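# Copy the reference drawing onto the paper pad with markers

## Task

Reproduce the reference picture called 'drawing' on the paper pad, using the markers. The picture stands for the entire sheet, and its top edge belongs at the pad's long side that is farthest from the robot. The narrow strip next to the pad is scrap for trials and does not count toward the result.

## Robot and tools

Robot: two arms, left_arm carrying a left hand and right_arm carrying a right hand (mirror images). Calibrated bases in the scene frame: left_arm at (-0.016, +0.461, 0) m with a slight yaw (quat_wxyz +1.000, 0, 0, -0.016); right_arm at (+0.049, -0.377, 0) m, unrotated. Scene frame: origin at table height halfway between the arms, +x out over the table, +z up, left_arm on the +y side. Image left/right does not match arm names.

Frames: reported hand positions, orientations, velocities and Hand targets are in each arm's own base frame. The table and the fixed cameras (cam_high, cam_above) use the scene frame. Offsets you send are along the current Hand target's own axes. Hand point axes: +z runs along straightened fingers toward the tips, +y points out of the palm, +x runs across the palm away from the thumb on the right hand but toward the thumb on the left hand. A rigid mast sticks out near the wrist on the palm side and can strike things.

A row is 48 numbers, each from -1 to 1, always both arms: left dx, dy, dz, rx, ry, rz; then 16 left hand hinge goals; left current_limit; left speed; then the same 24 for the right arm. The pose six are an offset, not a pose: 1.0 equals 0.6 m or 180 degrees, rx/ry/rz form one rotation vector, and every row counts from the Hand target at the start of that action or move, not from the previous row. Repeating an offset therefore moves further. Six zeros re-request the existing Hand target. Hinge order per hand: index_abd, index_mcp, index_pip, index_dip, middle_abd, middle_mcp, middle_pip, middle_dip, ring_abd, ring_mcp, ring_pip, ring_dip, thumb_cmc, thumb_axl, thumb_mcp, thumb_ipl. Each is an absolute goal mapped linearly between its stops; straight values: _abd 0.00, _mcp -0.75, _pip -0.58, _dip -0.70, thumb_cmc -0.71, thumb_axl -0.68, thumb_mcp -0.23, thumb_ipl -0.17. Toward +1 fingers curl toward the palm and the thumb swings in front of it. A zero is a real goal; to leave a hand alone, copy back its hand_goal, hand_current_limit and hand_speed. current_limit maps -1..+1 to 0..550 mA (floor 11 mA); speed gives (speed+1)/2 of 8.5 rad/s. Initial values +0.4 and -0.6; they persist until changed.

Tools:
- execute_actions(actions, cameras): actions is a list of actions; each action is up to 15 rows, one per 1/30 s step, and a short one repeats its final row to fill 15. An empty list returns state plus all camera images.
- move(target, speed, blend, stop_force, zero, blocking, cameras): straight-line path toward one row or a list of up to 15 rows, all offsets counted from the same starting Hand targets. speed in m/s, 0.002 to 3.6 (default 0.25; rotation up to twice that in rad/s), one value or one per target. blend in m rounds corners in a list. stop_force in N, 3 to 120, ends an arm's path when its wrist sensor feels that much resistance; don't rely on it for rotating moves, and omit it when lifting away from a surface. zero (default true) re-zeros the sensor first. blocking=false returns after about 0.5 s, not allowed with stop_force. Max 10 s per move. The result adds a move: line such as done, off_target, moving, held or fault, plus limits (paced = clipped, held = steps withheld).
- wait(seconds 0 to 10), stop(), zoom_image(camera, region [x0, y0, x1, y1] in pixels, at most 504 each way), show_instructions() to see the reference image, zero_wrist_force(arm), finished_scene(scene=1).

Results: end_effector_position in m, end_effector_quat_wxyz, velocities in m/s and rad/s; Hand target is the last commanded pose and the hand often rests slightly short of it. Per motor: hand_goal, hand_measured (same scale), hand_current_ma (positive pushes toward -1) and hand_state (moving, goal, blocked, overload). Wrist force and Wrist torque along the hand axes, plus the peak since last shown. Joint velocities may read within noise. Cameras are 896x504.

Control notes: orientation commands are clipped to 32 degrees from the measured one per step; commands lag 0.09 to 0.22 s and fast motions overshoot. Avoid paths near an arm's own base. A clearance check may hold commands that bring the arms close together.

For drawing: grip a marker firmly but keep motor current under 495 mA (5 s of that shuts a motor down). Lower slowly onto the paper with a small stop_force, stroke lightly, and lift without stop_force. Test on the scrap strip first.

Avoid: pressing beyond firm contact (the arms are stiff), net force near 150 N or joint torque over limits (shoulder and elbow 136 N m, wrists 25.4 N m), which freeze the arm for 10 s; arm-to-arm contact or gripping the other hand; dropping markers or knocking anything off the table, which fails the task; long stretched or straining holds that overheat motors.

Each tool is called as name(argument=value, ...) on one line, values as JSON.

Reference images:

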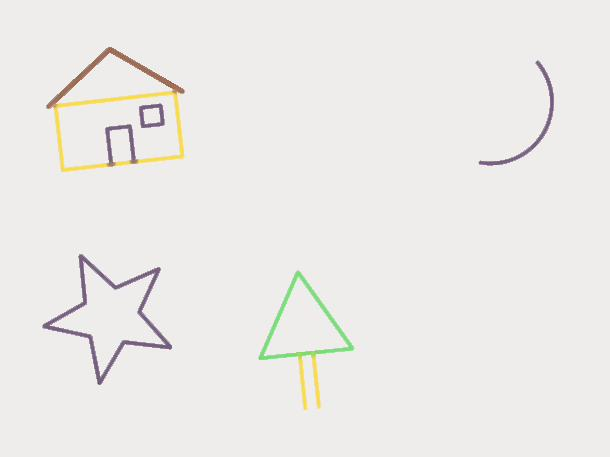

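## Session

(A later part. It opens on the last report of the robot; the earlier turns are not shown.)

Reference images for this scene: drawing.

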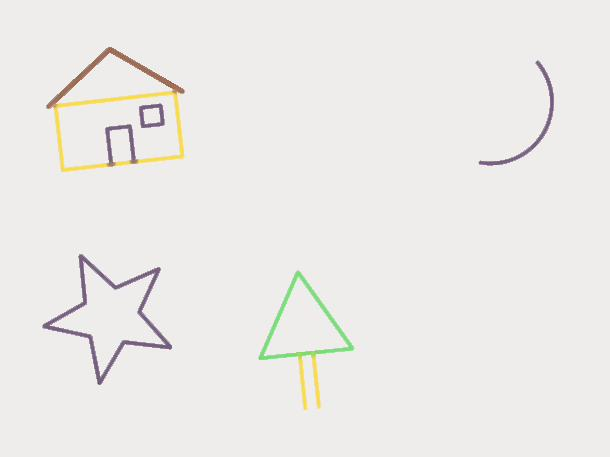

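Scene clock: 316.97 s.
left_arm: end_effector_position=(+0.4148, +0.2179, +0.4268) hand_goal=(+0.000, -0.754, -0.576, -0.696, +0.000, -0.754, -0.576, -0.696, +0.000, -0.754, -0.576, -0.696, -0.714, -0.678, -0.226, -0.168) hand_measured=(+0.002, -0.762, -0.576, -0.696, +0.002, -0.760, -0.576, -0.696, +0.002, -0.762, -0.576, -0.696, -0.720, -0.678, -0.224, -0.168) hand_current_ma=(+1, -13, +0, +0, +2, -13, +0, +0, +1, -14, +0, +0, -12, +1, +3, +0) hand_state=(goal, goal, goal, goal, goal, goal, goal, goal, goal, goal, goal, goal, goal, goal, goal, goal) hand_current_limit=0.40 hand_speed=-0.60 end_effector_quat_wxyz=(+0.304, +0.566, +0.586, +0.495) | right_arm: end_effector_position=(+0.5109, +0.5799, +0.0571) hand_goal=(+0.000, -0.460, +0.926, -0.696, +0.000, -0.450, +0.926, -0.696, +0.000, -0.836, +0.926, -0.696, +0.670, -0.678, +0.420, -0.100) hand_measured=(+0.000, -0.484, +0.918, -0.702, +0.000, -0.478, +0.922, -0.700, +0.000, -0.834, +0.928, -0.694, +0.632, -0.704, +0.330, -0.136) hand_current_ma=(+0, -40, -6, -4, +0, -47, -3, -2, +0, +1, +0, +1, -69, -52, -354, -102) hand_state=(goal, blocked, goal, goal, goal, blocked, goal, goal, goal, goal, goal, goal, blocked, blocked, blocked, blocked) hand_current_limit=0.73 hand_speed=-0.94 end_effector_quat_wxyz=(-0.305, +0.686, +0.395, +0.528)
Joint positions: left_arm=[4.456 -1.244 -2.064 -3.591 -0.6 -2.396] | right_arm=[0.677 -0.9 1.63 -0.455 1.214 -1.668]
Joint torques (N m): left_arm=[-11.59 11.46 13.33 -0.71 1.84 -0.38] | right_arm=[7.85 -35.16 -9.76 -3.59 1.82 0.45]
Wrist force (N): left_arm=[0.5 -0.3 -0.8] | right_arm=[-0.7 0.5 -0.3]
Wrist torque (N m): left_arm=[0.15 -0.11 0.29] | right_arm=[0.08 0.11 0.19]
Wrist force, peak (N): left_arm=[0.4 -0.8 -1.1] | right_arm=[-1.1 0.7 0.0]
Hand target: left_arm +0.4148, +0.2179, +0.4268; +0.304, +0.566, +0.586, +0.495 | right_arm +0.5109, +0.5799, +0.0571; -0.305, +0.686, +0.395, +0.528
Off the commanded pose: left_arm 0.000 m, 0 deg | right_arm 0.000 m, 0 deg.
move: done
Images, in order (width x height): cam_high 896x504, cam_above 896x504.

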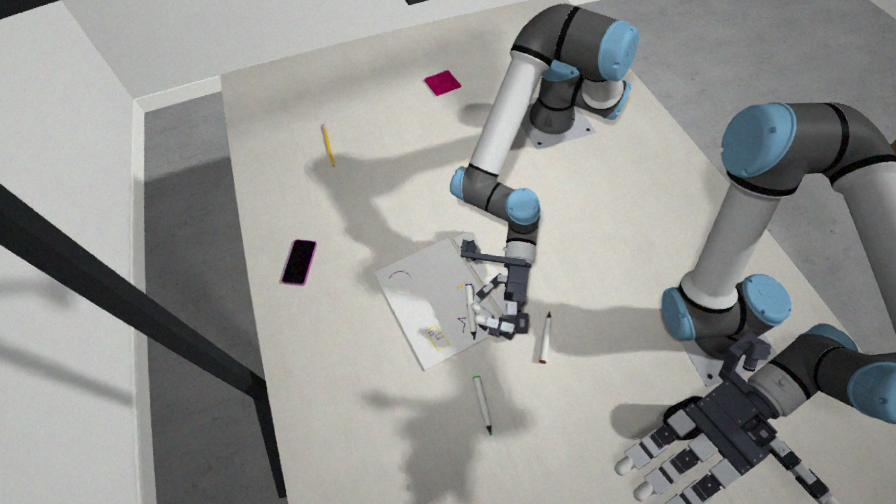

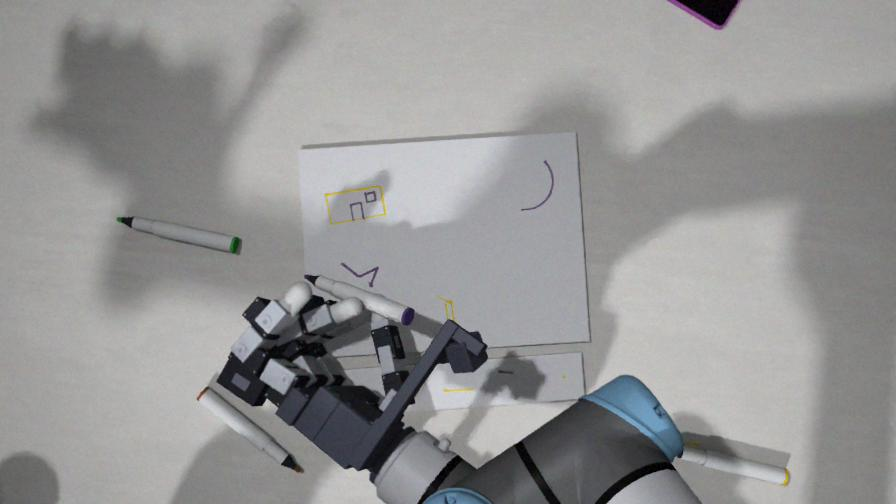

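move(target=[0,0,0,0,0,0, 0,-0.754,-0.576,-0.696,0,-0.754,-0.576,-0.696,0,-0.754,-0.576,-0.696,-0.714,-0.678,-0.226,-0.168,0.4,-0.6, -0.11521,0.275,-0.46224,0,0,0, 0,-0.46,0.927,-0.696,0,-0.45,0.927,-0.696,0,-0.8356,0.927,-0.696,0.671,-0.677,0.42,-0.1,0.73,-0.94], speed=0.1, cameras=["cam_above","cam_high"])

zoom_image(camera="cam_above", region=[300, 230, 480, 360])

zoom_image(camera="cam_above", region=[550, 250, 750, 400])

Scene clock: 322.47 s.
left_arm: end_effector_position=(+0.4148, +0.2179, +0.4268) hand_goal=(+0.000, -0.754, -0.576, -0.696, +0.000, -0.754, -0.576, -0.696, +0.000, -0.754, -0.576, -0.696, -0.714, -0.678, -0.226, -0.168) hand_measured=(+0.002, -0.762, -0.576, -0.696, +0.002, -0.760, -0.576, -0.696, +0.002, -0.762, -0.576, -0.696, -0.720, -0.678, -0.224, -0.168) hand_current_ma=(+1, -13, +0, +0, +2, -13, +0, +0, +1, -14, +0, +0, -12, +1, +3, +0) hand_state=(goal, goal, goal, goal, goal, goal, goal, goal, goal, goal, goal, goal, goal, goal, goal, goal) hand_current_limit=0.40 hand_speed=-0.60 end_effector_quat_wxyz=(+0.304, +0.566, +0.586, +0.495) | right_arm: end_effector_position=(+0.5106, +0.2500, +0.0608) hand_goal=(+0.000, -0.460, +0.926, -0.696, +0.000, -0.450, +0.926, -0.696, +0.000, -0.836, +0.926, -0.696, +0.670, -0.678, +0.420, -0.100) hand_measured=(+0.002, -0.486, +0.918, -0.700, +0.000, -0.478, +0.922, -0.700, +0.000, -0.834, +0.928, -0.694, +0.632, -0.704, +0.330, -0.136) hand_current_ma=(+1, -42, -6, -3, +0, -47, -3, -2, +0, +1, +0, +1, -69, -52, -352, -102) hand_state=(goal, blocked, goal, goal, goal, blocked, goal, goal, goal, goal, goal, goal, blocked, blocked, blocked, blocked) hand_current_limit=0.73 hand_speed=-0.94 end_effector_quat_wxyz=(-0.305, +0.686, +0.395, +0.528)
Joint positions: left_arm=[4.456 -1.244 -2.064 -3.591 -0.6 -2.396] | right_arm=[-0.086 -1.186 2.187 -0.445 0.504 -2.068]
Joint torques (N m): left_arm=[-12.06 11.88 14.57 -0.78 1.71 -0.44] | right_arm=[-8.05 -19.43 -16.56 2.21 -2.5 -2.45]
Wrist force (N): left_arm=[0.4 -0.5 -0.8] | right_arm=[-0.3 0.7 -0.2]
Wrist torque (N m): left_arm=[0.12 -0.10 0.29] | right_arm=[0.09 0.08 0.19]
Wrist force, peak (N): left_arm=[0.5 -1.0 -0.8] | right_arm=[1.7 -0.3 0.0]
Hand target: left_arm +0.4148, +0.2179, +0.4268; +0.304, +0.566, +0.586, +0.495 | right_arm +0.5106, +0.2499, +0.0608; -0.305, +0.686, +0.395, +0.528
Off the commanded pose: left_arm 0.000 m, 0 deg | right_arm 0.000 m, 0 deg.
move: done
Images, in order (width x height): cam_high 896x504, cam_above 896x504.

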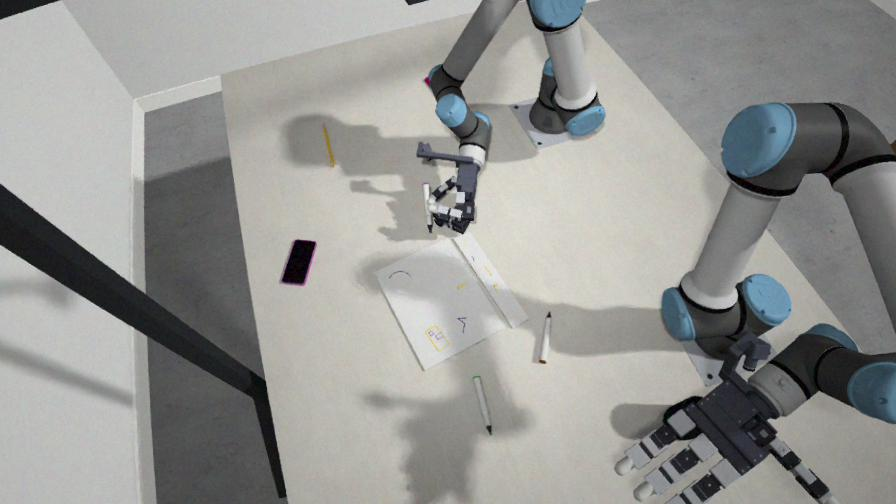

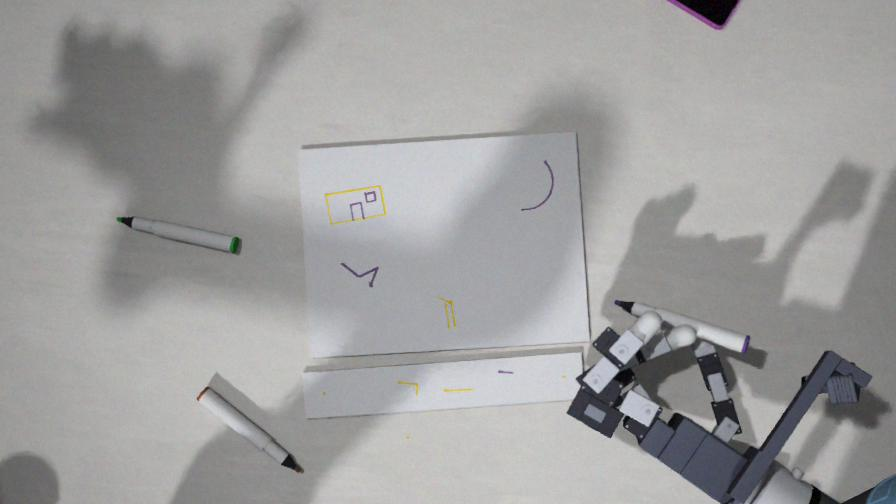

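Scaled by 2.800 from the camera's 896x504 image, which has a finer 1280x720 frame.

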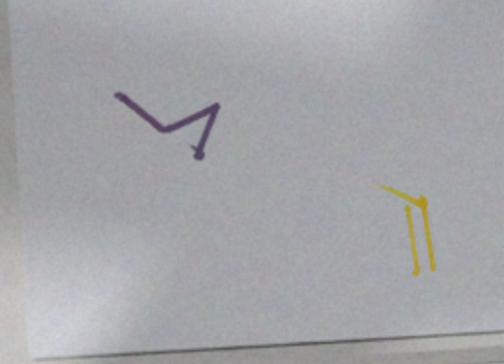

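Scaled by 2.520 from the camera's 896x504 image, which has a finer 1280x720 frame.

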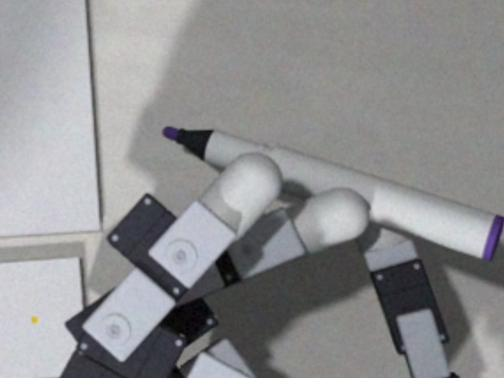

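move(target=[[0,0,0,0,0,0, 0,-0.754,-0.576,-0.696,0,-0.754,-0.576,-0.696,0,-0.754,-0.576,-0.696,-0.714,-0.678,-0.226,-0.168,0.4,-0.6, 0.01971,0.025,-0.05011,0,0,0, 0,-0.46,0.927,-0.696,0,-0.45,0.927,-0.696,0,-0.8356,0.927,-0.696,0.671,-0.677,0.42,-0.1,0.73,-0.94],[0,0,0,0,0,0, 0,-0.754,-0.576,-0.696,0,-0.754,-0.576,-0.696,0,-0.754,-0.576,-0.696,-0.714,-0.678,-0.226,-0.168,0.4,-0.6, 0.01053,0.06357,-0.08436,-0.0850,0.0412,0.5218, 0,-0.46,0.927,-0.696,0,-0.45,0.927,-0.696,0,-0.8356,0.927,-0.696,0.671,-0.677,0.42,-0.1,0.73,-0.94]], speed=[0.08,0.2], blend=[0.005,0], cameras=["cam_above","cam_high","cam_right_wrist"])

zoom_image(camera="cam_above", region=[580, 240, 780, 400])

Scene clock: 331.20 s.
left_arm: end_effector_position=(+0.4148, +0.2179, +0.4268) hand_goal=(+0.000, -0.754, -0.576, -0.696, +0.000, -0.754, -0.576, -0.696, +0.000, -0.754, -0.576, -0.696, -0.714, -0.678, -0.226, -0.168) hand_measured=(+0.002, -0.762, -0.576, -0.696, +0.002, -0.760, -0.576, -0.696, +0.002, -0.762, -0.576, -0.696, -0.720, -0.678, -0.224, -0.168) hand_current_ma=(+1, -13, +0, +0, +2, -13, +0, +0, +1, -14, +0, +0, -12, +1, +3, +0) hand_state=(goal, goal, goal, goal, goal, goal, goal, goal, goal, goal, goal, goal, goal, goal, goal, goal) hand_current_limit=0.40 hand_speed=-0.60 end_effector_quat_wxyz=(+0.304, +0.566, +0.586, +0.495) | right_arm: end_effector_position=(+0.5199, +0.1899, +0.0797) hand_goal=(+0.000, -0.460, +0.926, -0.696, +0.000, -0.450, +0.926, -0.696, +0.000, -0.836, +0.926, -0.696, +0.670, -0.678, +0.420, -0.100) hand_measured=(+0.002, -0.486, +0.918, -0.700, +0.000, -0.478, +0.922, -0.700, +0.000, -0.832, +0.928, -0.694, +0.632, -0.704, +0.330, -0.136) hand_current_ma=(+1, -42, -6, -3, +0, -47, -3, -2, +0, +3, +0, +1, -69, -52, -352, -102) hand_state=(goal, blocked, goal, goal, goal, blocked, goal, goal, goal, goal, goal, goal, blocked, blocked, blocked, blocked) hand_current_limit=0.73 hand_speed=-0.94 end_effector_quat_wxyz=(-0.531, +0.756, -0.314, +0.220)
Joint positions: left_arm=[4.456 -1.244 -2.064 -3.591 -0.6 -2.396] | right_arm=[-0.233 -1.25 1.928 -0.077 0.642 -0.5]
Joint torques (N m): left_arm=[-12.76 10.82 13.81 -0.95 1.69 -0.28] | right_arm=[-7.62 -20.04 -22.52 2.39 0.96 2.24]
Wrist force (N): left_arm=[0.3 -0.5 -0.9] | right_arm=[1.5 1.4 0.2]
Wrist torque (N m): left_arm=[0.13 -0.10 0.30] | right_arm=[0.14 -0.06 0.26]
Wrist force, peak (N): left_arm=[0.6 -0.4 -1.2] | right_arm=[1.7 1.7 0.3]
Hand target: left_arm +0.4148, +0.2179, +0.4268; +0.304, +0.566, +0.586, +0.495 | right_arm +0.5199, +0.1898, +0.0797; -0.531, +0.755, -0.314, +0.219
Off the commanded pose: left_arm 0.000 m, 0 deg | right_arm 0.000 m, 0 deg.
move: done
camera_calibration:
cam_right_wrist: T_world_to_cam=[[-0.719445, 0.448064, -0.530695, 0.368868], [-0.609607, -0.0412055, 0.791632, 0.218766], [0.332835, 0.893051, 0.302788, -0.242411], [0, 0, 0, 1]] pos_world=[0.479425, 0.060223, 0.0959733]
Images, in order (width x height): cam_high 896x504, cam_above 896x504, cam_right_wrist 896x504.

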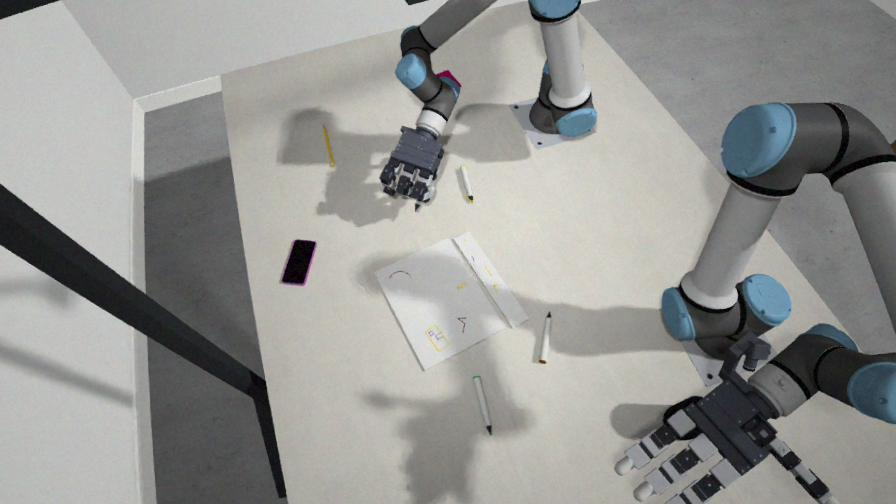

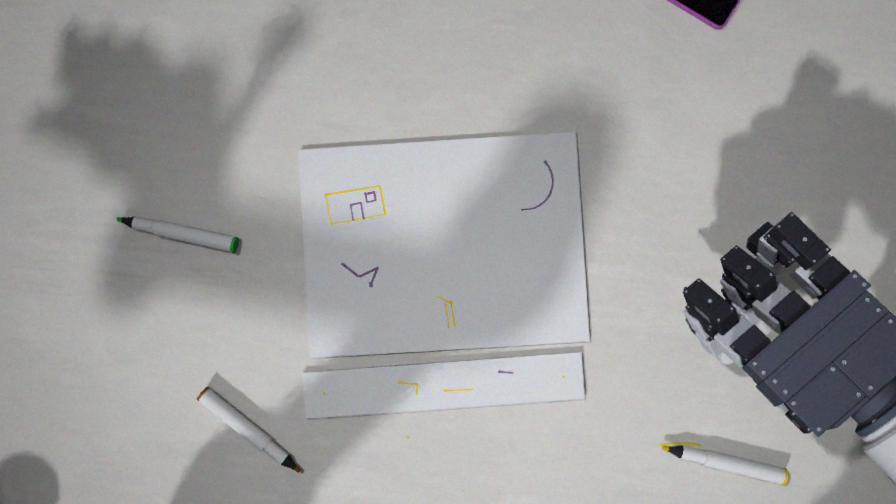

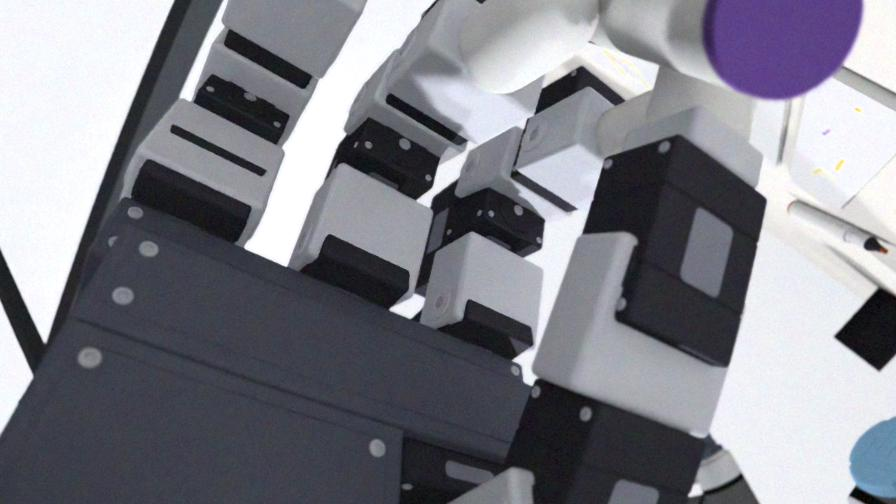

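Scaled by 2.520 from the camera's 896x504 image, which has a finer 1280x720 frame.

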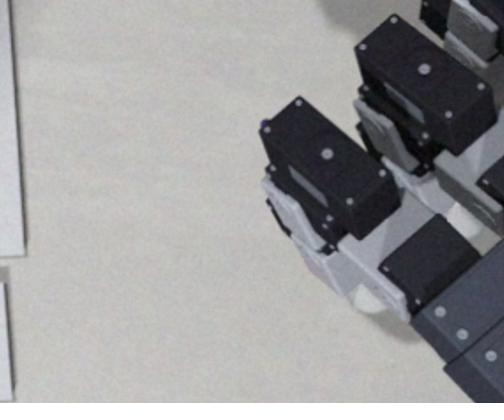

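move(target=[0,0,0,0,0,0, 0,-0.754,-0.576,-0.696,0,-0.754,-0.576,-0.696,0,-0.754,-0.576,-0.696,-0.714,-0.678,-0.226,-0.168,0.4,-0.6, 0,0.0768,0.0279,0,0,0, 0,-0.46,0.927,-0.696,0,-0.45,0.927,-0.696,0,-0.8356,0.927,-0.696,0.671,-0.677,0.42,-0.1,0.73,-0.94], speed=0.03, stop_force=3, cameras=["cam_above","cam_high","cam_right_wrist"])

zoom_image(camera="cam_high", region=[360, 100, 500, 230])

Scene clock: 336.27 s.
left_arm: end_effector_position=(+0.4148, +0.2179, +0.4268) hand_goal=(+0.000, -0.754, -0.576, -0.696, +0.000, -0.754, -0.576, -0.696, +0.000, -0.754, -0.576, -0.696, -0.714, -0.678, -0.226, -0.168) hand_measured=(+0.002, -0.762, -0.576, -0.696, +0.002, -0.760, -0.576, -0.696, +0.002, -0.762, -0.576, -0.696, -0.720, -0.678, -0.224, -0.168) hand_current_ma=(+1, -13, +0, +0, +2, -13, +0, +0, +1, -14, +0, +0, -12, +1, +3, +0) hand_state=(goal, goal, goal, goal, goal, goal, goal, goal, goal, goal, goal, goal, goal, goal, goal, goal) hand_current_limit=0.40 hand_speed=-0.60 end_effector_quat_wxyz=(+0.304, +0.566, +0.586, +0.495) | right_arm: end_effector_position=(+0.5199, +0.1900, +0.0307) hand_goal=(+0.000, -0.460, +0.926, -0.696, +0.000, -0.450, +0.926, -0.696, +0.000, -0.836, +0.926, -0.696, +0.670, -0.678, +0.420, -0.100) hand_measured=(+0.002, -0.486, +0.918, -0.700, +0.000, -0.478, +0.922, -0.700, +0.000, -0.832, +0.928, -0.694, +0.632, -0.704, +0.330, -0.136) hand_current_ma=(+1, -42, -6, -3, +0, -47, -3, -2, +0, +3, +0, +1, -69, -52, -352, -102) hand_state=(goal, blocked, goal, goal, goal, blocked, goal, goal, goal, goal, goal, goal, blocked, blocked, blocked, blocked) hand_current_limit=0.73 hand_speed=-0.94 end_effector_quat_wxyz=(-0.531, +0.755, -0.314, +0.219)
Joint positions: left_arm=[4.456 -1.244 -2.064 -3.591 -0.6 -2.396] | right_arm=[-0.232 -1.166 1.97 -0.203 0.643 -0.499]
Joint torques (N m): left_arm=[-10.62 10.77 13.03 -1.03 1.71 -0.33] | right_arm=[7.35 -23.24 -5.97 -1.54 0.85 2.16]
Wrist force (N): left_arm=[0.5 -0.3 -0.9] | right_arm=[1.4 1.5 0.3]
Wrist torque (N m): left_arm=[0.16 -0.12 0.30] | right_arm=[0.14 -0.05 0.26]
Wrist force, peak (N): left_arm=[0.5 -0.6 -1.2] | right_arm=[1.5 2.0 0.4]
Hand target: left_arm +0.4148, +0.2179, +0.4268; +0.304, +0.566, +0.586, +0.495 | right_arm +0.5199, +0.1900, +0.0307; -0.531, +0.755, -0.314, +0.219
Off the commanded pose: left_arm 0.000 m, 0 deg | right_arm 0.000 m, 0 deg.
move: done
camera_calibration:
cam_right_wrist: T_world_to_cam=[[-0.719564, 0.448329, -0.53031, 0.342797], [-0.609307, -0.0412758, 0.791859, 0.257414], [0.333124, 0.892915, 0.302871, -0.227888], [0, 0, 0, 1]] pos_world=[0.479424, 0.0604237, 0.0469733]
Images, in order (width x height): cam_high 896x504, cam_above 896x504, cam_right_wrist 896x504.

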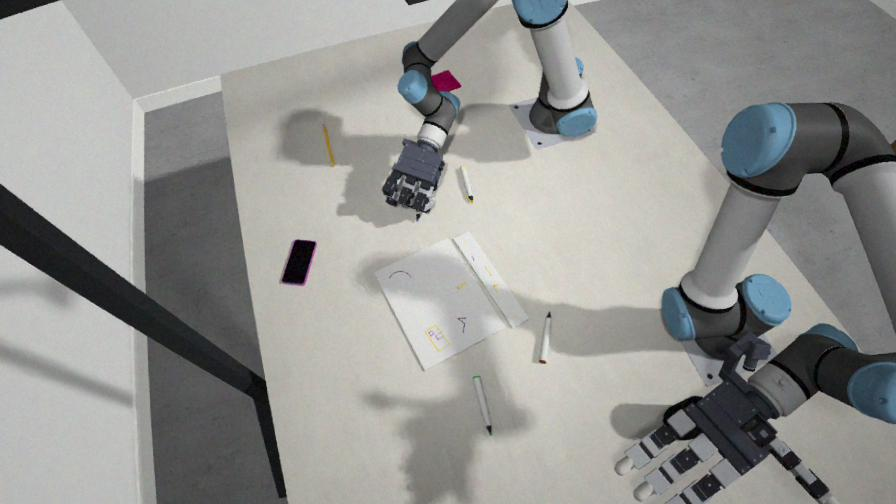

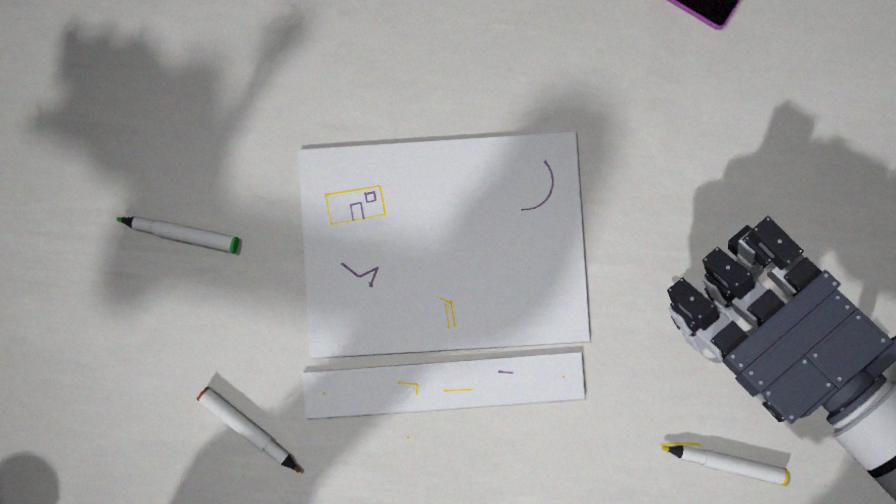

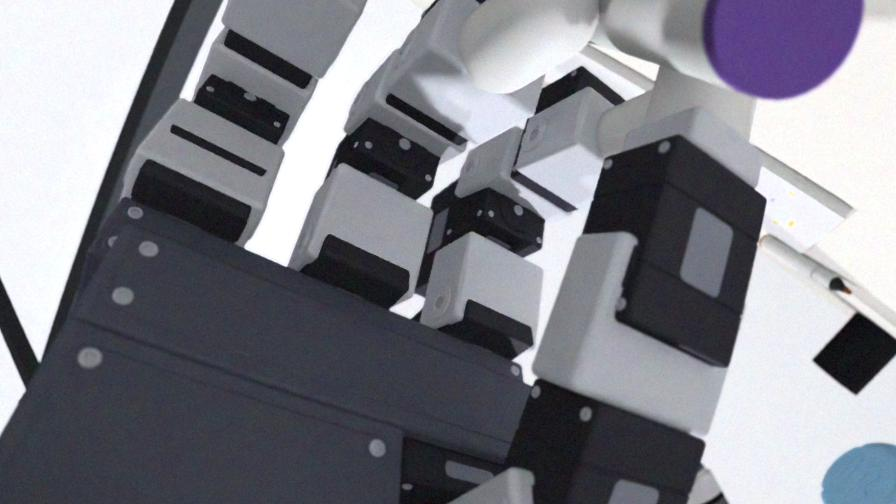

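Scaled by 3.600 from the camera's 896x504 image, which has a finer 1280x720 frame.

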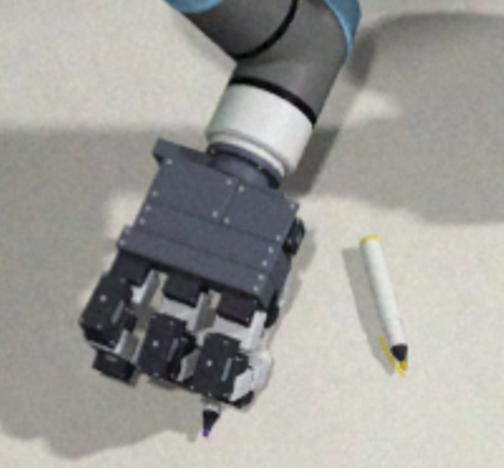

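move(target=[0,0,0,0,0,0, 0,-0.754,-0.576,-0.696,0,-0.754,-0.576,-0.696,0,-0.754,-0.576,-0.696,-0.714,-0.678,-0.226,-0.168,0.4,-0.6, 0,0.0110,0.004,0,0,0, 0,-0.46,0.927,-0.696,0,-0.45,0.927,-0.696,0,-0.8356,0.927,-0.696,0.671,-0.677,0.42,-0.1,0.73,-0.94], speed=0.01, stop_force=3, cameras=[])

Scene clock: 338.30 s.
left_arm: end_effector_position=(+0.4148, +0.2179, +0.4268) hand_goal=(+0.000, -0.754, -0.576, -0.696, +0.000, -0.754, -0.576, -0.696, +0.000, -0.754, -0.576, -0.696, -0.714, -0.678, -0.226, -0.168) hand_measured=(+0.002, -0.762, -0.576, -0.696, +0.002, -0.760, -0.576, -0.696, +0.002, -0.762, -0.576, -0.696, -0.720, -0.678, -0.224, -0.168) hand_current_ma=(+1, -13, +0, +0, +2, -13, +0, +0, +1, -14, +0, +0, -12, +1, +3, +0) hand_state=(goal, goal, goal, goal, goal, goal, goal, goal, goal, goal, goal, goal, goal, goal, goal, goal) hand_current_limit=0.40 hand_speed=-0.60 end_effector_quat_wxyz=(+0.304, +0.566, +0.586, +0.495) | right_arm: end_effector_position=(+0.5199, +0.1901, +0.0237) hand_goal=(+0.000, -0.460, +0.926, -0.696, +0.000, -0.450, +0.926, -0.696, +0.000, -0.836, +0.926, -0.696, +0.670, -0.678, +0.420, -0.100) hand_measured=(+0.002, -0.486, +0.918, -0.700, +0.000, -0.476, +0.922, -0.700, +0.000, -0.832, +0.928, -0.694, +0.632, -0.704, +0.330, -0.136) hand_current_ma=(+1, -42, -6, -3, +0, -45, -3, -2, +0, +3, +0, +1, -69, -52, -352, -102) hand_state=(goal, blocked, goal, goal, goal, blocked, goal, goal, goal, goal, goal, goal, blocked, blocked, blocked, blocked) hand_current_limit=0.73 hand_speed=-0.94 end_effector_quat_wxyz=(-0.531, +0.755, -0.314, +0.219)
Joint positions: left_arm=[4.456 -1.244 -2.064 -3.591 -0.6 -2.396] | right_arm=[-0.232 -1.153 1.974 -0.221 0.643 -0.499]
Joint torques (N m): left_arm=[-11.58 11.68 13.66 -0.72 1.73 -0.24] | right_arm=[9.58 -23.16 -6.86 -1.51 0.8 2.05]
Wrist force (N): left_arm=[0.4 -0.5 -0.7] | right_arm=[1.6 1.5 0.2]
Wrist torque (N m): left_arm=[0.11 -0.10 0.30] | right_arm=[0.15 -0.06 0.27]
Wrist force, peak (N): left_arm=[0.7 -0.7 -0.9] | right_arm=[1.7 1.7 0.1]
Hand target: left_arm +0.4148, +0.2179, +0.4268; +0.304, +0.566, +0.586, +0.495 | right_arm +0.5199, +0.1901, +0.0237; -0.531, +0.755, -0.314, +0.219
Off the commanded pose: left_arm 0.000 m, 0 deg | right_arm 0.000 m, 0 deg.
move: done
No camera images: "cameras" was empty.

move(target=[0,0,0,0,0,0, 0,-0.754,-0.576,-0.696,0,-0.754,-0.576,-0.696,0,-0.754,-0.576,-0.696,-0.714,-0.678,-0.226,-0.168,0.4,-0.6, 0,0,0,0,0,0, 0,-0.62,0.927,-0.696,0,-0.62,0.927,-0.696,0,-0.8356,0.927,-0.696,0.65,-0.69,0.3,-0.168,0.4,-0.97], speed=0.05, cameras=["cam_above","cam_right_wrist"])

zoom_image(camera="cam_above", region=[600, 220, 800, 400])

Scene clock: 340.70 s.
left_arm: end_effector_position=(+0.4148, +0.2179, +0.4268) hand_goal=(+0.000, -0.754, -0.576, -0.696, +0.000, -0.754, -0.576, -0.696, +0.000, -0.754, -0.576, -0.696, -0.714, -0.678, -0.226, -0.168) hand_measured=(+0.002, -0.762, -0.576, -0.696, +0.002, -0.760, -0.576, -0.696, +0.002, -0.762, -0.576, -0.696, -0.720, -0.678, -0.224, -0.168) hand_current_ma=(+1, -13, +0, +0, +2, -13, +0, +0, +1, -14, +0, +0, -12, +1, +3, +0) hand_state=(goal, goal, goal, goal, goal, goal, goal, goal, goal, goal, goal, goal, goal, goal, goal, goal) hand_current_limit=0.40 hand_speed=-0.60 end_effector_quat_wxyz=(+0.304, +0.566, +0.586, +0.495) | right_arm: end_effector_position=(+0.5199, +0.1901, +0.0237) hand_goal=(+0.000, -0.620, +0.926, -0.696, +0.000, -0.620, +0.926, -0.696, +0.000, -0.836, +0.926, -0.696, +0.650, -0.690, +0.300, -0.168) hand_measured=(+0.002, -0.604, +0.926, -0.696, +0.000, -0.608, +0.922, -0.698, +0.000, -0.832, +0.928, -0.694, +0.642, -0.698, +0.332, -0.160) hand_current_ma=(+1, +21, +0, +0, +0, +16, -2, -2, +0, +3, +0, +1, -8, -8, +78, +9) hand_state=(goal, goal, goal, goal, goal, goal, goal, goal, goal, goal, goal, goal, goal, goal, blocked, goal) hand_current_limit=0.40 hand_speed=-0.97 end_effector_quat_wxyz=(-0.531, +0.755, -0.314, +0.219)
Joint positions: left_arm=[4.456 -1.244 -2.064 -3.591 -0.6 -2.396] | right_arm=[-0.232 -1.153 1.974 -0.221 0.643 -0.499]
Joint torques (N m): left_arm=[-11.49 11.27 13.2 -1.13 1.72 -0.34] | right_arm=[8.4 -22.29 -6.01 -1.51 0.72 2.21]
Wrist force (N): left_arm=[0.5 -0.4 -1.0] | right_arm=[1.1 -0.3 0.5]
Wrist torque (N m): left_arm=[0.14 -0.13 0.29] | right_arm=[0.06 -0.04 0.28]
Wrist force, peak (N): left_arm=[0.3 -0.6 -1.2] | right_arm=[2.1 1.3 0.0]
Hand target: left_arm +0.4148, +0.2179, +0.4268; +0.304, +0.566, +0.586, +0.495 | right_arm +0.5199, +0.1901, +0.0237; -0.531, +0.755, -0.314, +0.219
Off the commanded pose: left_arm 0.000 m, 0 deg | right_arm 0.000 m, 0 deg.
move: done
camera_calibration:
cam_right_wrist: T_world_to_cam=[[-0.719564, 0.448329, -0.53031, 0.339085], [-0.609307, -0.0412758, 0.791859, 0.262957], [0.333124, 0.892915, 0.302871, -0.225768], [0, 0, 0, 1]] pos_world=[0.479424, 0.0604237, 0.0399733]
Images, in order (width x height): cam_above 896x504, cam_right_wrist 896x504.

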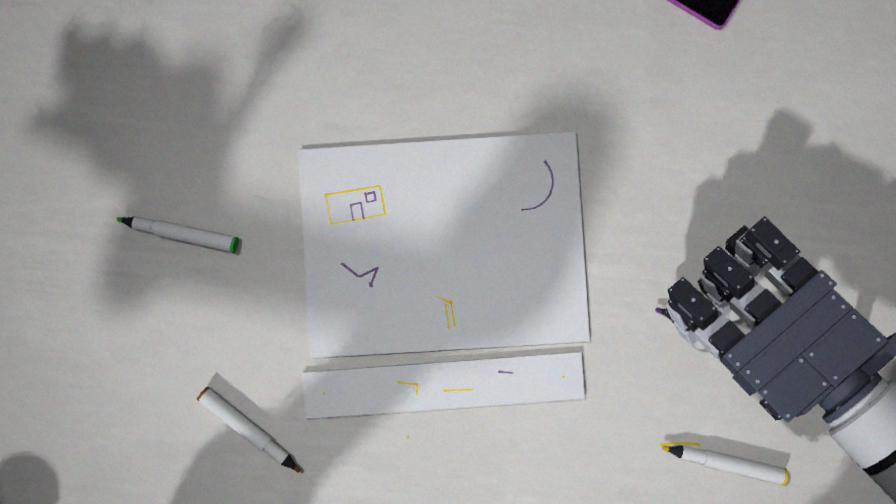

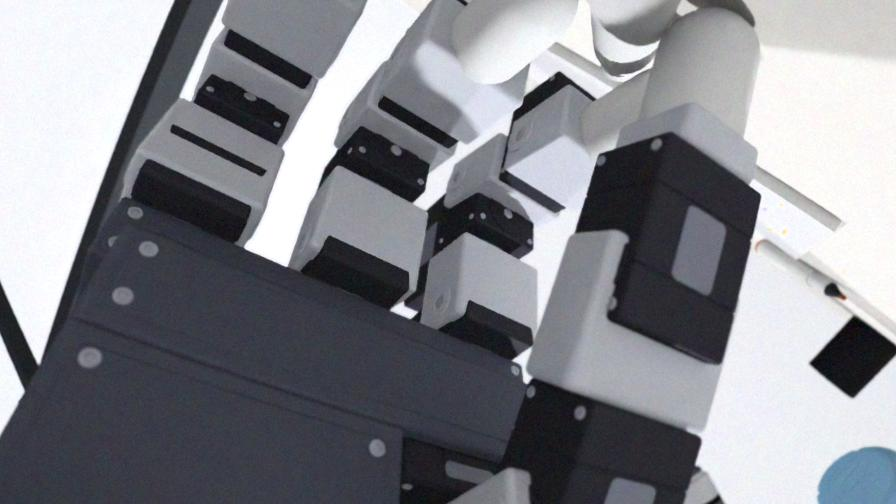

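Scaled by 2.520 from the camera's 896x504 image, which has a finer 1280x720 frame.

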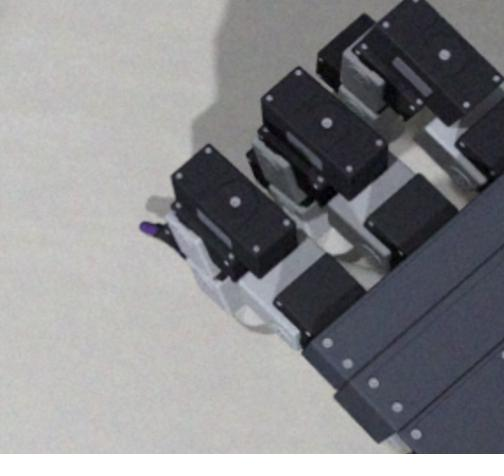

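move(target=[[0,0,0,0,0,0, 0,-0.754,-0.576,-0.696,0,-0.754,-0.576,-0.696,0,-0.754,-0.576,-0.696,-0.714,-0.678,-0.226,-0.168,0.4,-0.6, 0,-0.0235,-0.00855,0,0,0, 0,-0.62,0.927,-0.696,0,-0.62,0.927,-0.696,0,-0.8356,0.927,-0.696,0.65,-0.69,0.3,-0.168,0.4,-0.97],[0,0,0,0,0,0, 0,-0.754,-0.576,-0.696,0,-0.754,-0.576,-0.696,0,-0.754,-0.576,-0.696,-0.714,-0.678,-0.226,-0.168,0.4,-0.6, 0,-0.0235,-0.00855,0,0,0, 0,-0.8356,0.927,-0.696,0,-0.8356,0.927,-0.696,0,-0.8356,0.927,-0.696,0.671,-0.677,0.09,-0.168,0.4,-0.9],[0,0,0,0,0,0, 0,-0.754,-0.576,-0.696,0,-0.754,-0.576,-0.696,0,-0.754,-0.576,-0.696,-0.714,-0.678,-0.226,-0.168,0.4,-0.6, 0,-0.1567,-0.057,0,0,0, 0,-0.8356,0.927,-0.696,0,-0.8356,0.927,-0.696,0,-0.8356,0.927,-0.696,0.671,-0.677,0.09,-0.168,0.4,-0.9]], speed=[0.05,0.05,0.15], cameras=["cam_above","cam_high","cam_right_wrist"])

Scene clock: 344.37 s.
left_arm: end_effector_position=(+0.4148, +0.2179, +0.4268) hand_goal=(+0.000, -0.754, -0.576, -0.696, +0.000, -0.754, -0.576, -0.696, +0.000, -0.754, -0.576, -0.696, -0.714, -0.678, -0.226, -0.168) hand_measured=(+0.002, -0.762, -0.576, -0.696, +0.002, -0.760, -0.576, -0.696, +0.002, -0.762, -0.576, -0.696, -0.720, -0.678, -0.224, -0.168) hand_current_ma=(+1, -13, +0, +0, +2, -13, +0, +0, +1, -14, +0, +0, -12, +1, +3, +0) hand_state=(goal, goal, goal, goal, goal, goal, goal, goal, goal, goal, goal, goal, goal, goal, goal, goal) hand_current_limit=0.40 hand_speed=-0.60 end_effector_quat_wxyz=(+0.304, +0.566, +0.586, +0.495) | right_arm: end_effector_position=(+0.5199, +0.1897, +0.1236) hand_goal=(+0.000, -0.836, +0.926, -0.696, +0.000, -0.836, +0.926, -0.696, +0.000, -0.836, +0.926, -0.696, +0.670, -0.678, +0.090, -0.168) hand_measured=(+0.002, -0.818, +0.926, -0.696, +0.000, -0.822, +0.922, -0.698, +0.000, -0.832, +0.928, -0.694, +0.666, -0.680, +0.092, -0.166) hand_current_ma=(+1, +24, +0, +0, +0, +18, -2, -2, +0, +4, +0, +1, -2, -2, +1, +1) hand_state=(goal, goal, goal, goal, goal, goal, goal, goal, goal, goal, goal, goal, goal, goal, goal, goal) hand_current_limit=0.40 hand_speed=-0.90 end_effector_quat_wxyz=(-0.531, +0.755, -0.314, +0.219) end_effector_velocity=(+0.000, +0.000, +0.001) end_effector_angular_velocity=(+0.000, +0.002, +0.001)
Joint positions: left_arm=[4.456 -1.244 -2.064 -3.591 -0.6 -2.396] | right_arm=[-0.233 -1.313 1.878 0.037 0.642 -0.5]
Joint velocities: left_arm=[within noise] | right_arm=[0 -0.001 -0.003 0.007 0 -0.001]
Joint torques (N m): left_arm=[-12.08 11.23 14.14 -0.88 1.54 -0.34] | right_arm=[-8.18 -40.87 -22.83 2.28 -2.89 -2.43]
Wrist force (N): left_arm=[0.1 -0.4 -0.9] | right_arm=[1.5 1.0 0.0]
Wrist torque (N m): left_arm=[0.13 -0.07 0.27] | right_arm=[0.11 -0.07 0.44]
Wrist force, peak (N): left_arm=[0.8 -0.5 -1.2] | right_arm=[1.7 2.2 0.4]
Hand target: left_arm +0.4148, +0.2179, +0.4268; +0.304, +0.566, +0.586, +0.495 | right_arm +0.5199, +0.1897, +0.1237; -0.531, +0.755, -0.314, +0.219
Off the commanded pose: left_arm 0.000 m, 0 deg | right_arm 0.000 m, 0 deg.
move: done
camera_calibration:
cam_right_wrist: T_world_to_cam=[[-0.719465, 0.448483, -0.530315, 0.392113], [-0.609366, -0.0412651, 0.791814, 0.183807], [0.333232, 0.892838, 0.302979, -0.255696], [0, 0, 0, 1]] pos_world=[0.479324, 0.060024, 0.139873]
Images, in order (width x height): cam_high 896x504, cam_above 896x504, cam_right_wrist 896x504.

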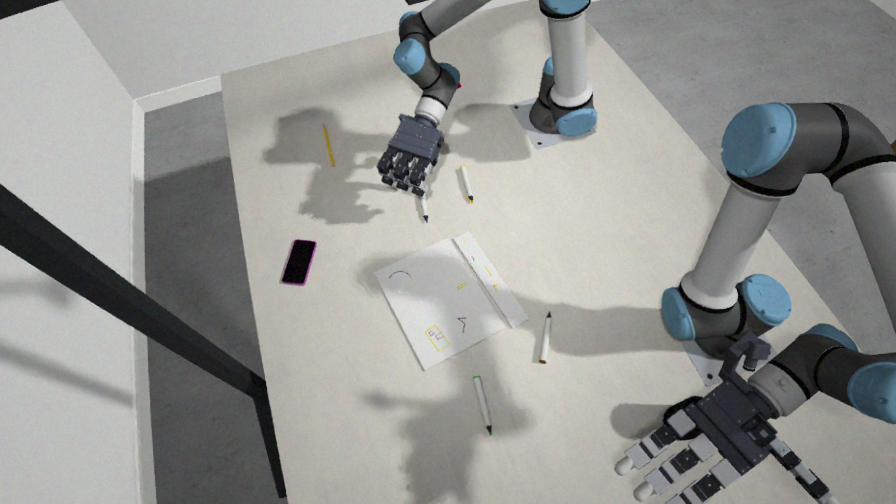

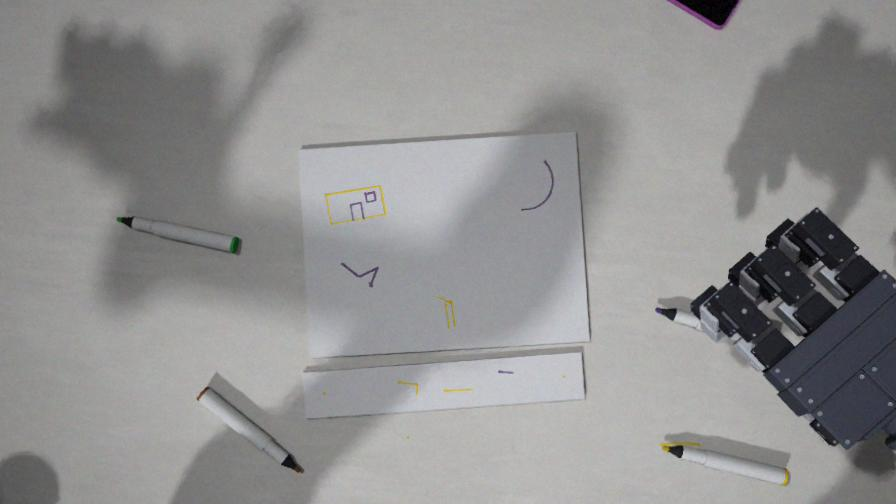

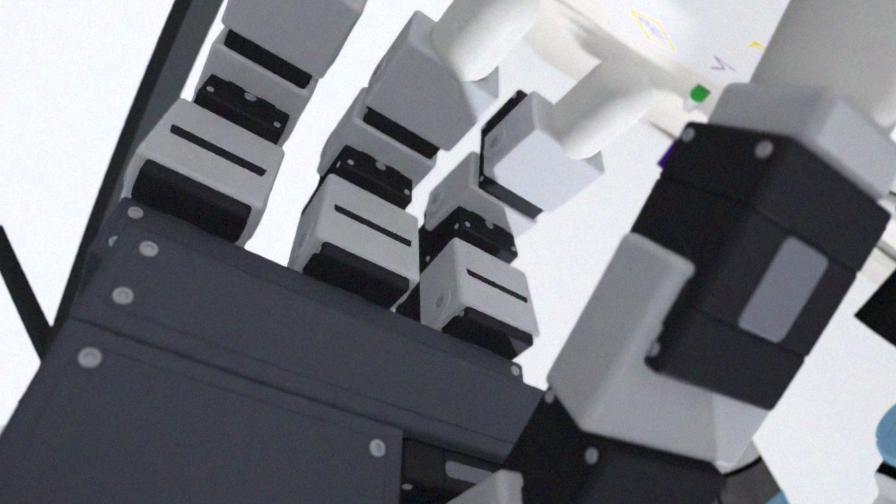

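zoom_image(camera="cam_above", region=[640, 280, 760, 380])

zoom_image(camera="cam_high", region=[370, 130, 500, 240])

Scaled by 4.200 from the camera's 896x504 image, which has a finer 1280x720 frame.

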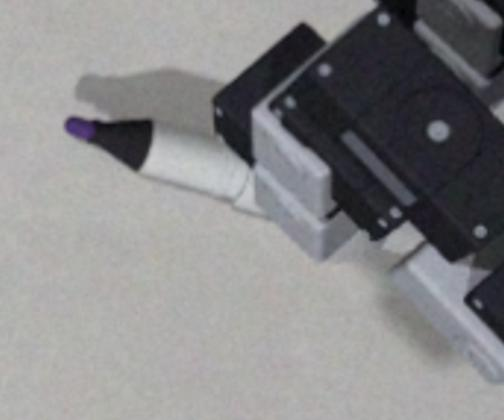

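Scaled by 3.877 from the camera's 896x504 image, which has a finer 1280x720 frame.

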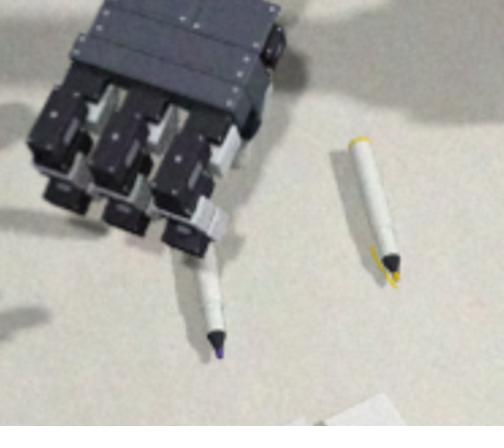

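move(target=[0,0,0,0,0,0, 0,-0.754,-0.576,-0.696,0,-0.754,-0.576,-0.696,0,-0.754,-0.576,-0.696,-0.714,-0.678,-0.226,-0.168,0.4,-0.6, 0.0162,0.078,0.0233,-0.0754,0.3006,0.1564, 0,-0.8356,0.927,-0.696,0,-0.8356,0.927,-0.696,0,-0.8356,0.927,-0.696,0.671,-0.677,0.09,-0.168,0.4,-0.9], speed=0.3, cameras=["cam_above"])

zoom_image(camera="cam_above", region=[640, 240, 800, 400])

Scene clock: 349.33 s.
left_arm: end_effector_position=(+0.4148, +0.2179, +0.4268) hand_goal=(+0.000, -0.754, -0.576, -0.696, +0.000, -0.754, -0.576, -0.696, +0.000, -0.754, -0.576, -0.696, -0.714, -0.678, -0.226, -0.168) hand_measured=(+0.002, -0.762, -0.576, -0.696, +0.002, -0.760, -0.576, -0.696, +0.002, -0.762, -0.576, -0.696, -0.720, -0.678, -0.224, -0.168) hand_current_ma=(+1, -13, +0, +0, +2, -13, +0, +0, +1, -14, +0, +0, -12, +1, +3, +0) hand_state=(goal, goal, goal, goal, goal, goal, goal, goal, goal, goal, goal, goal, goal, goal, goal, goal) hand_current_limit=0.40 hand_speed=-0.60 end_effector_quat_wxyz=(+0.304, +0.566, +0.586, +0.495) | right_arm: end_effector_position=(+0.5247, +0.1809, +0.0750) hand_goal=(+0.000, -0.836, +0.926, -0.696, +0.000, -0.836, +0.926, -0.696, +0.000, -0.836, +0.926, -0.696, +0.670, -0.678, +0.090, -0.168) hand_measured=(+0.002, -0.820, +0.926, -0.696, +0.000, -0.824, +0.922, -0.700, +0.000, -0.832, +0.928, -0.694, +0.668, -0.680, +0.092, -0.166) hand_current_ma=(+1, +21, +0, +0, +0, +16, -2, -2, +0, +4, +0, +1, -2, -2, +1, +1) hand_state=(goal, goal, goal, goal, goal, goal, goal, goal, goal, goal, goal, goal, goal, goal, goal, goal) hand_current_limit=0.40 hand_speed=-0.90 end_effector_quat_wxyz=(+0.280, -0.534, +0.708, -0.367)
Joint positions: left_arm=[4.456 -1.244 -2.064 -3.591 -0.6 -2.396] | right_arm=[0.159 -1.236 1.798 0.096 1.921 0.264]
Joint torques (N m): left_arm=[-11.56 10.98 13.93 -1.1 1.61 -0.44] | right_arm=[7.03 -22.32 -26.2 1.82 2.28 2.44]
Wrist force (N): left_arm=[0.3 -0.3 -0.7] | right_arm=[1.5 1.6 0.5]
Wrist torque (N m): left_arm=[0.14 -0.09 0.28] | right_arm=[0.13 -0.15 0.28]
Wrist force, peak (N): left_arm=[0.4 -0.3 -1.3] | right_arm=[2.1 1.4 0.2]
Hand target: left_arm +0.4148, +0.2179, +0.4268; +0.304, +0.566, +0.586, +0.495 | right_arm +0.5247, +0.1810, +0.0749; +0.279, -0.534, +0.709, -0.367
Off the commanded pose: left_arm 0.000 m, 0 deg | right_arm 0.000 m, 0 deg.
move: done
Images, in order (width x height): cam_above 896x504.

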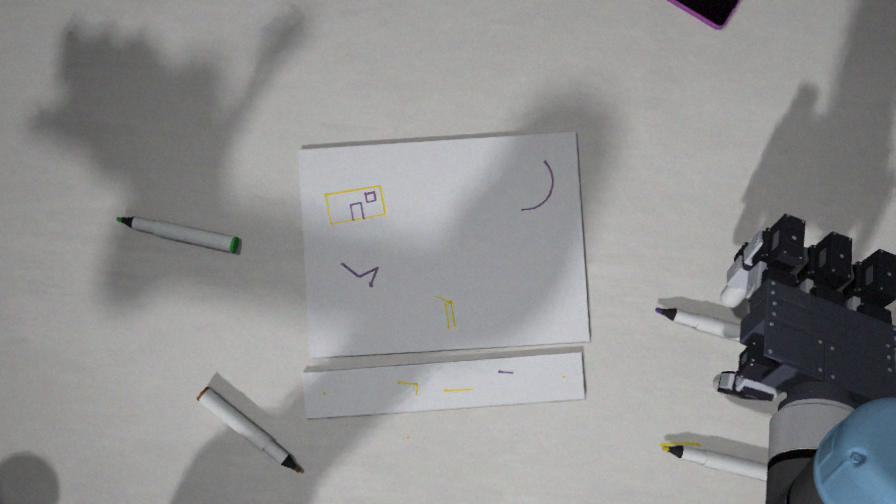

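Scaled by 3.150 from the camera's 896x504 image, which has a finer 1280x720 frame.

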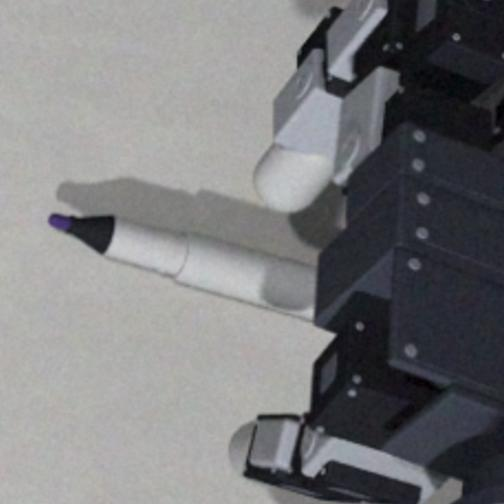

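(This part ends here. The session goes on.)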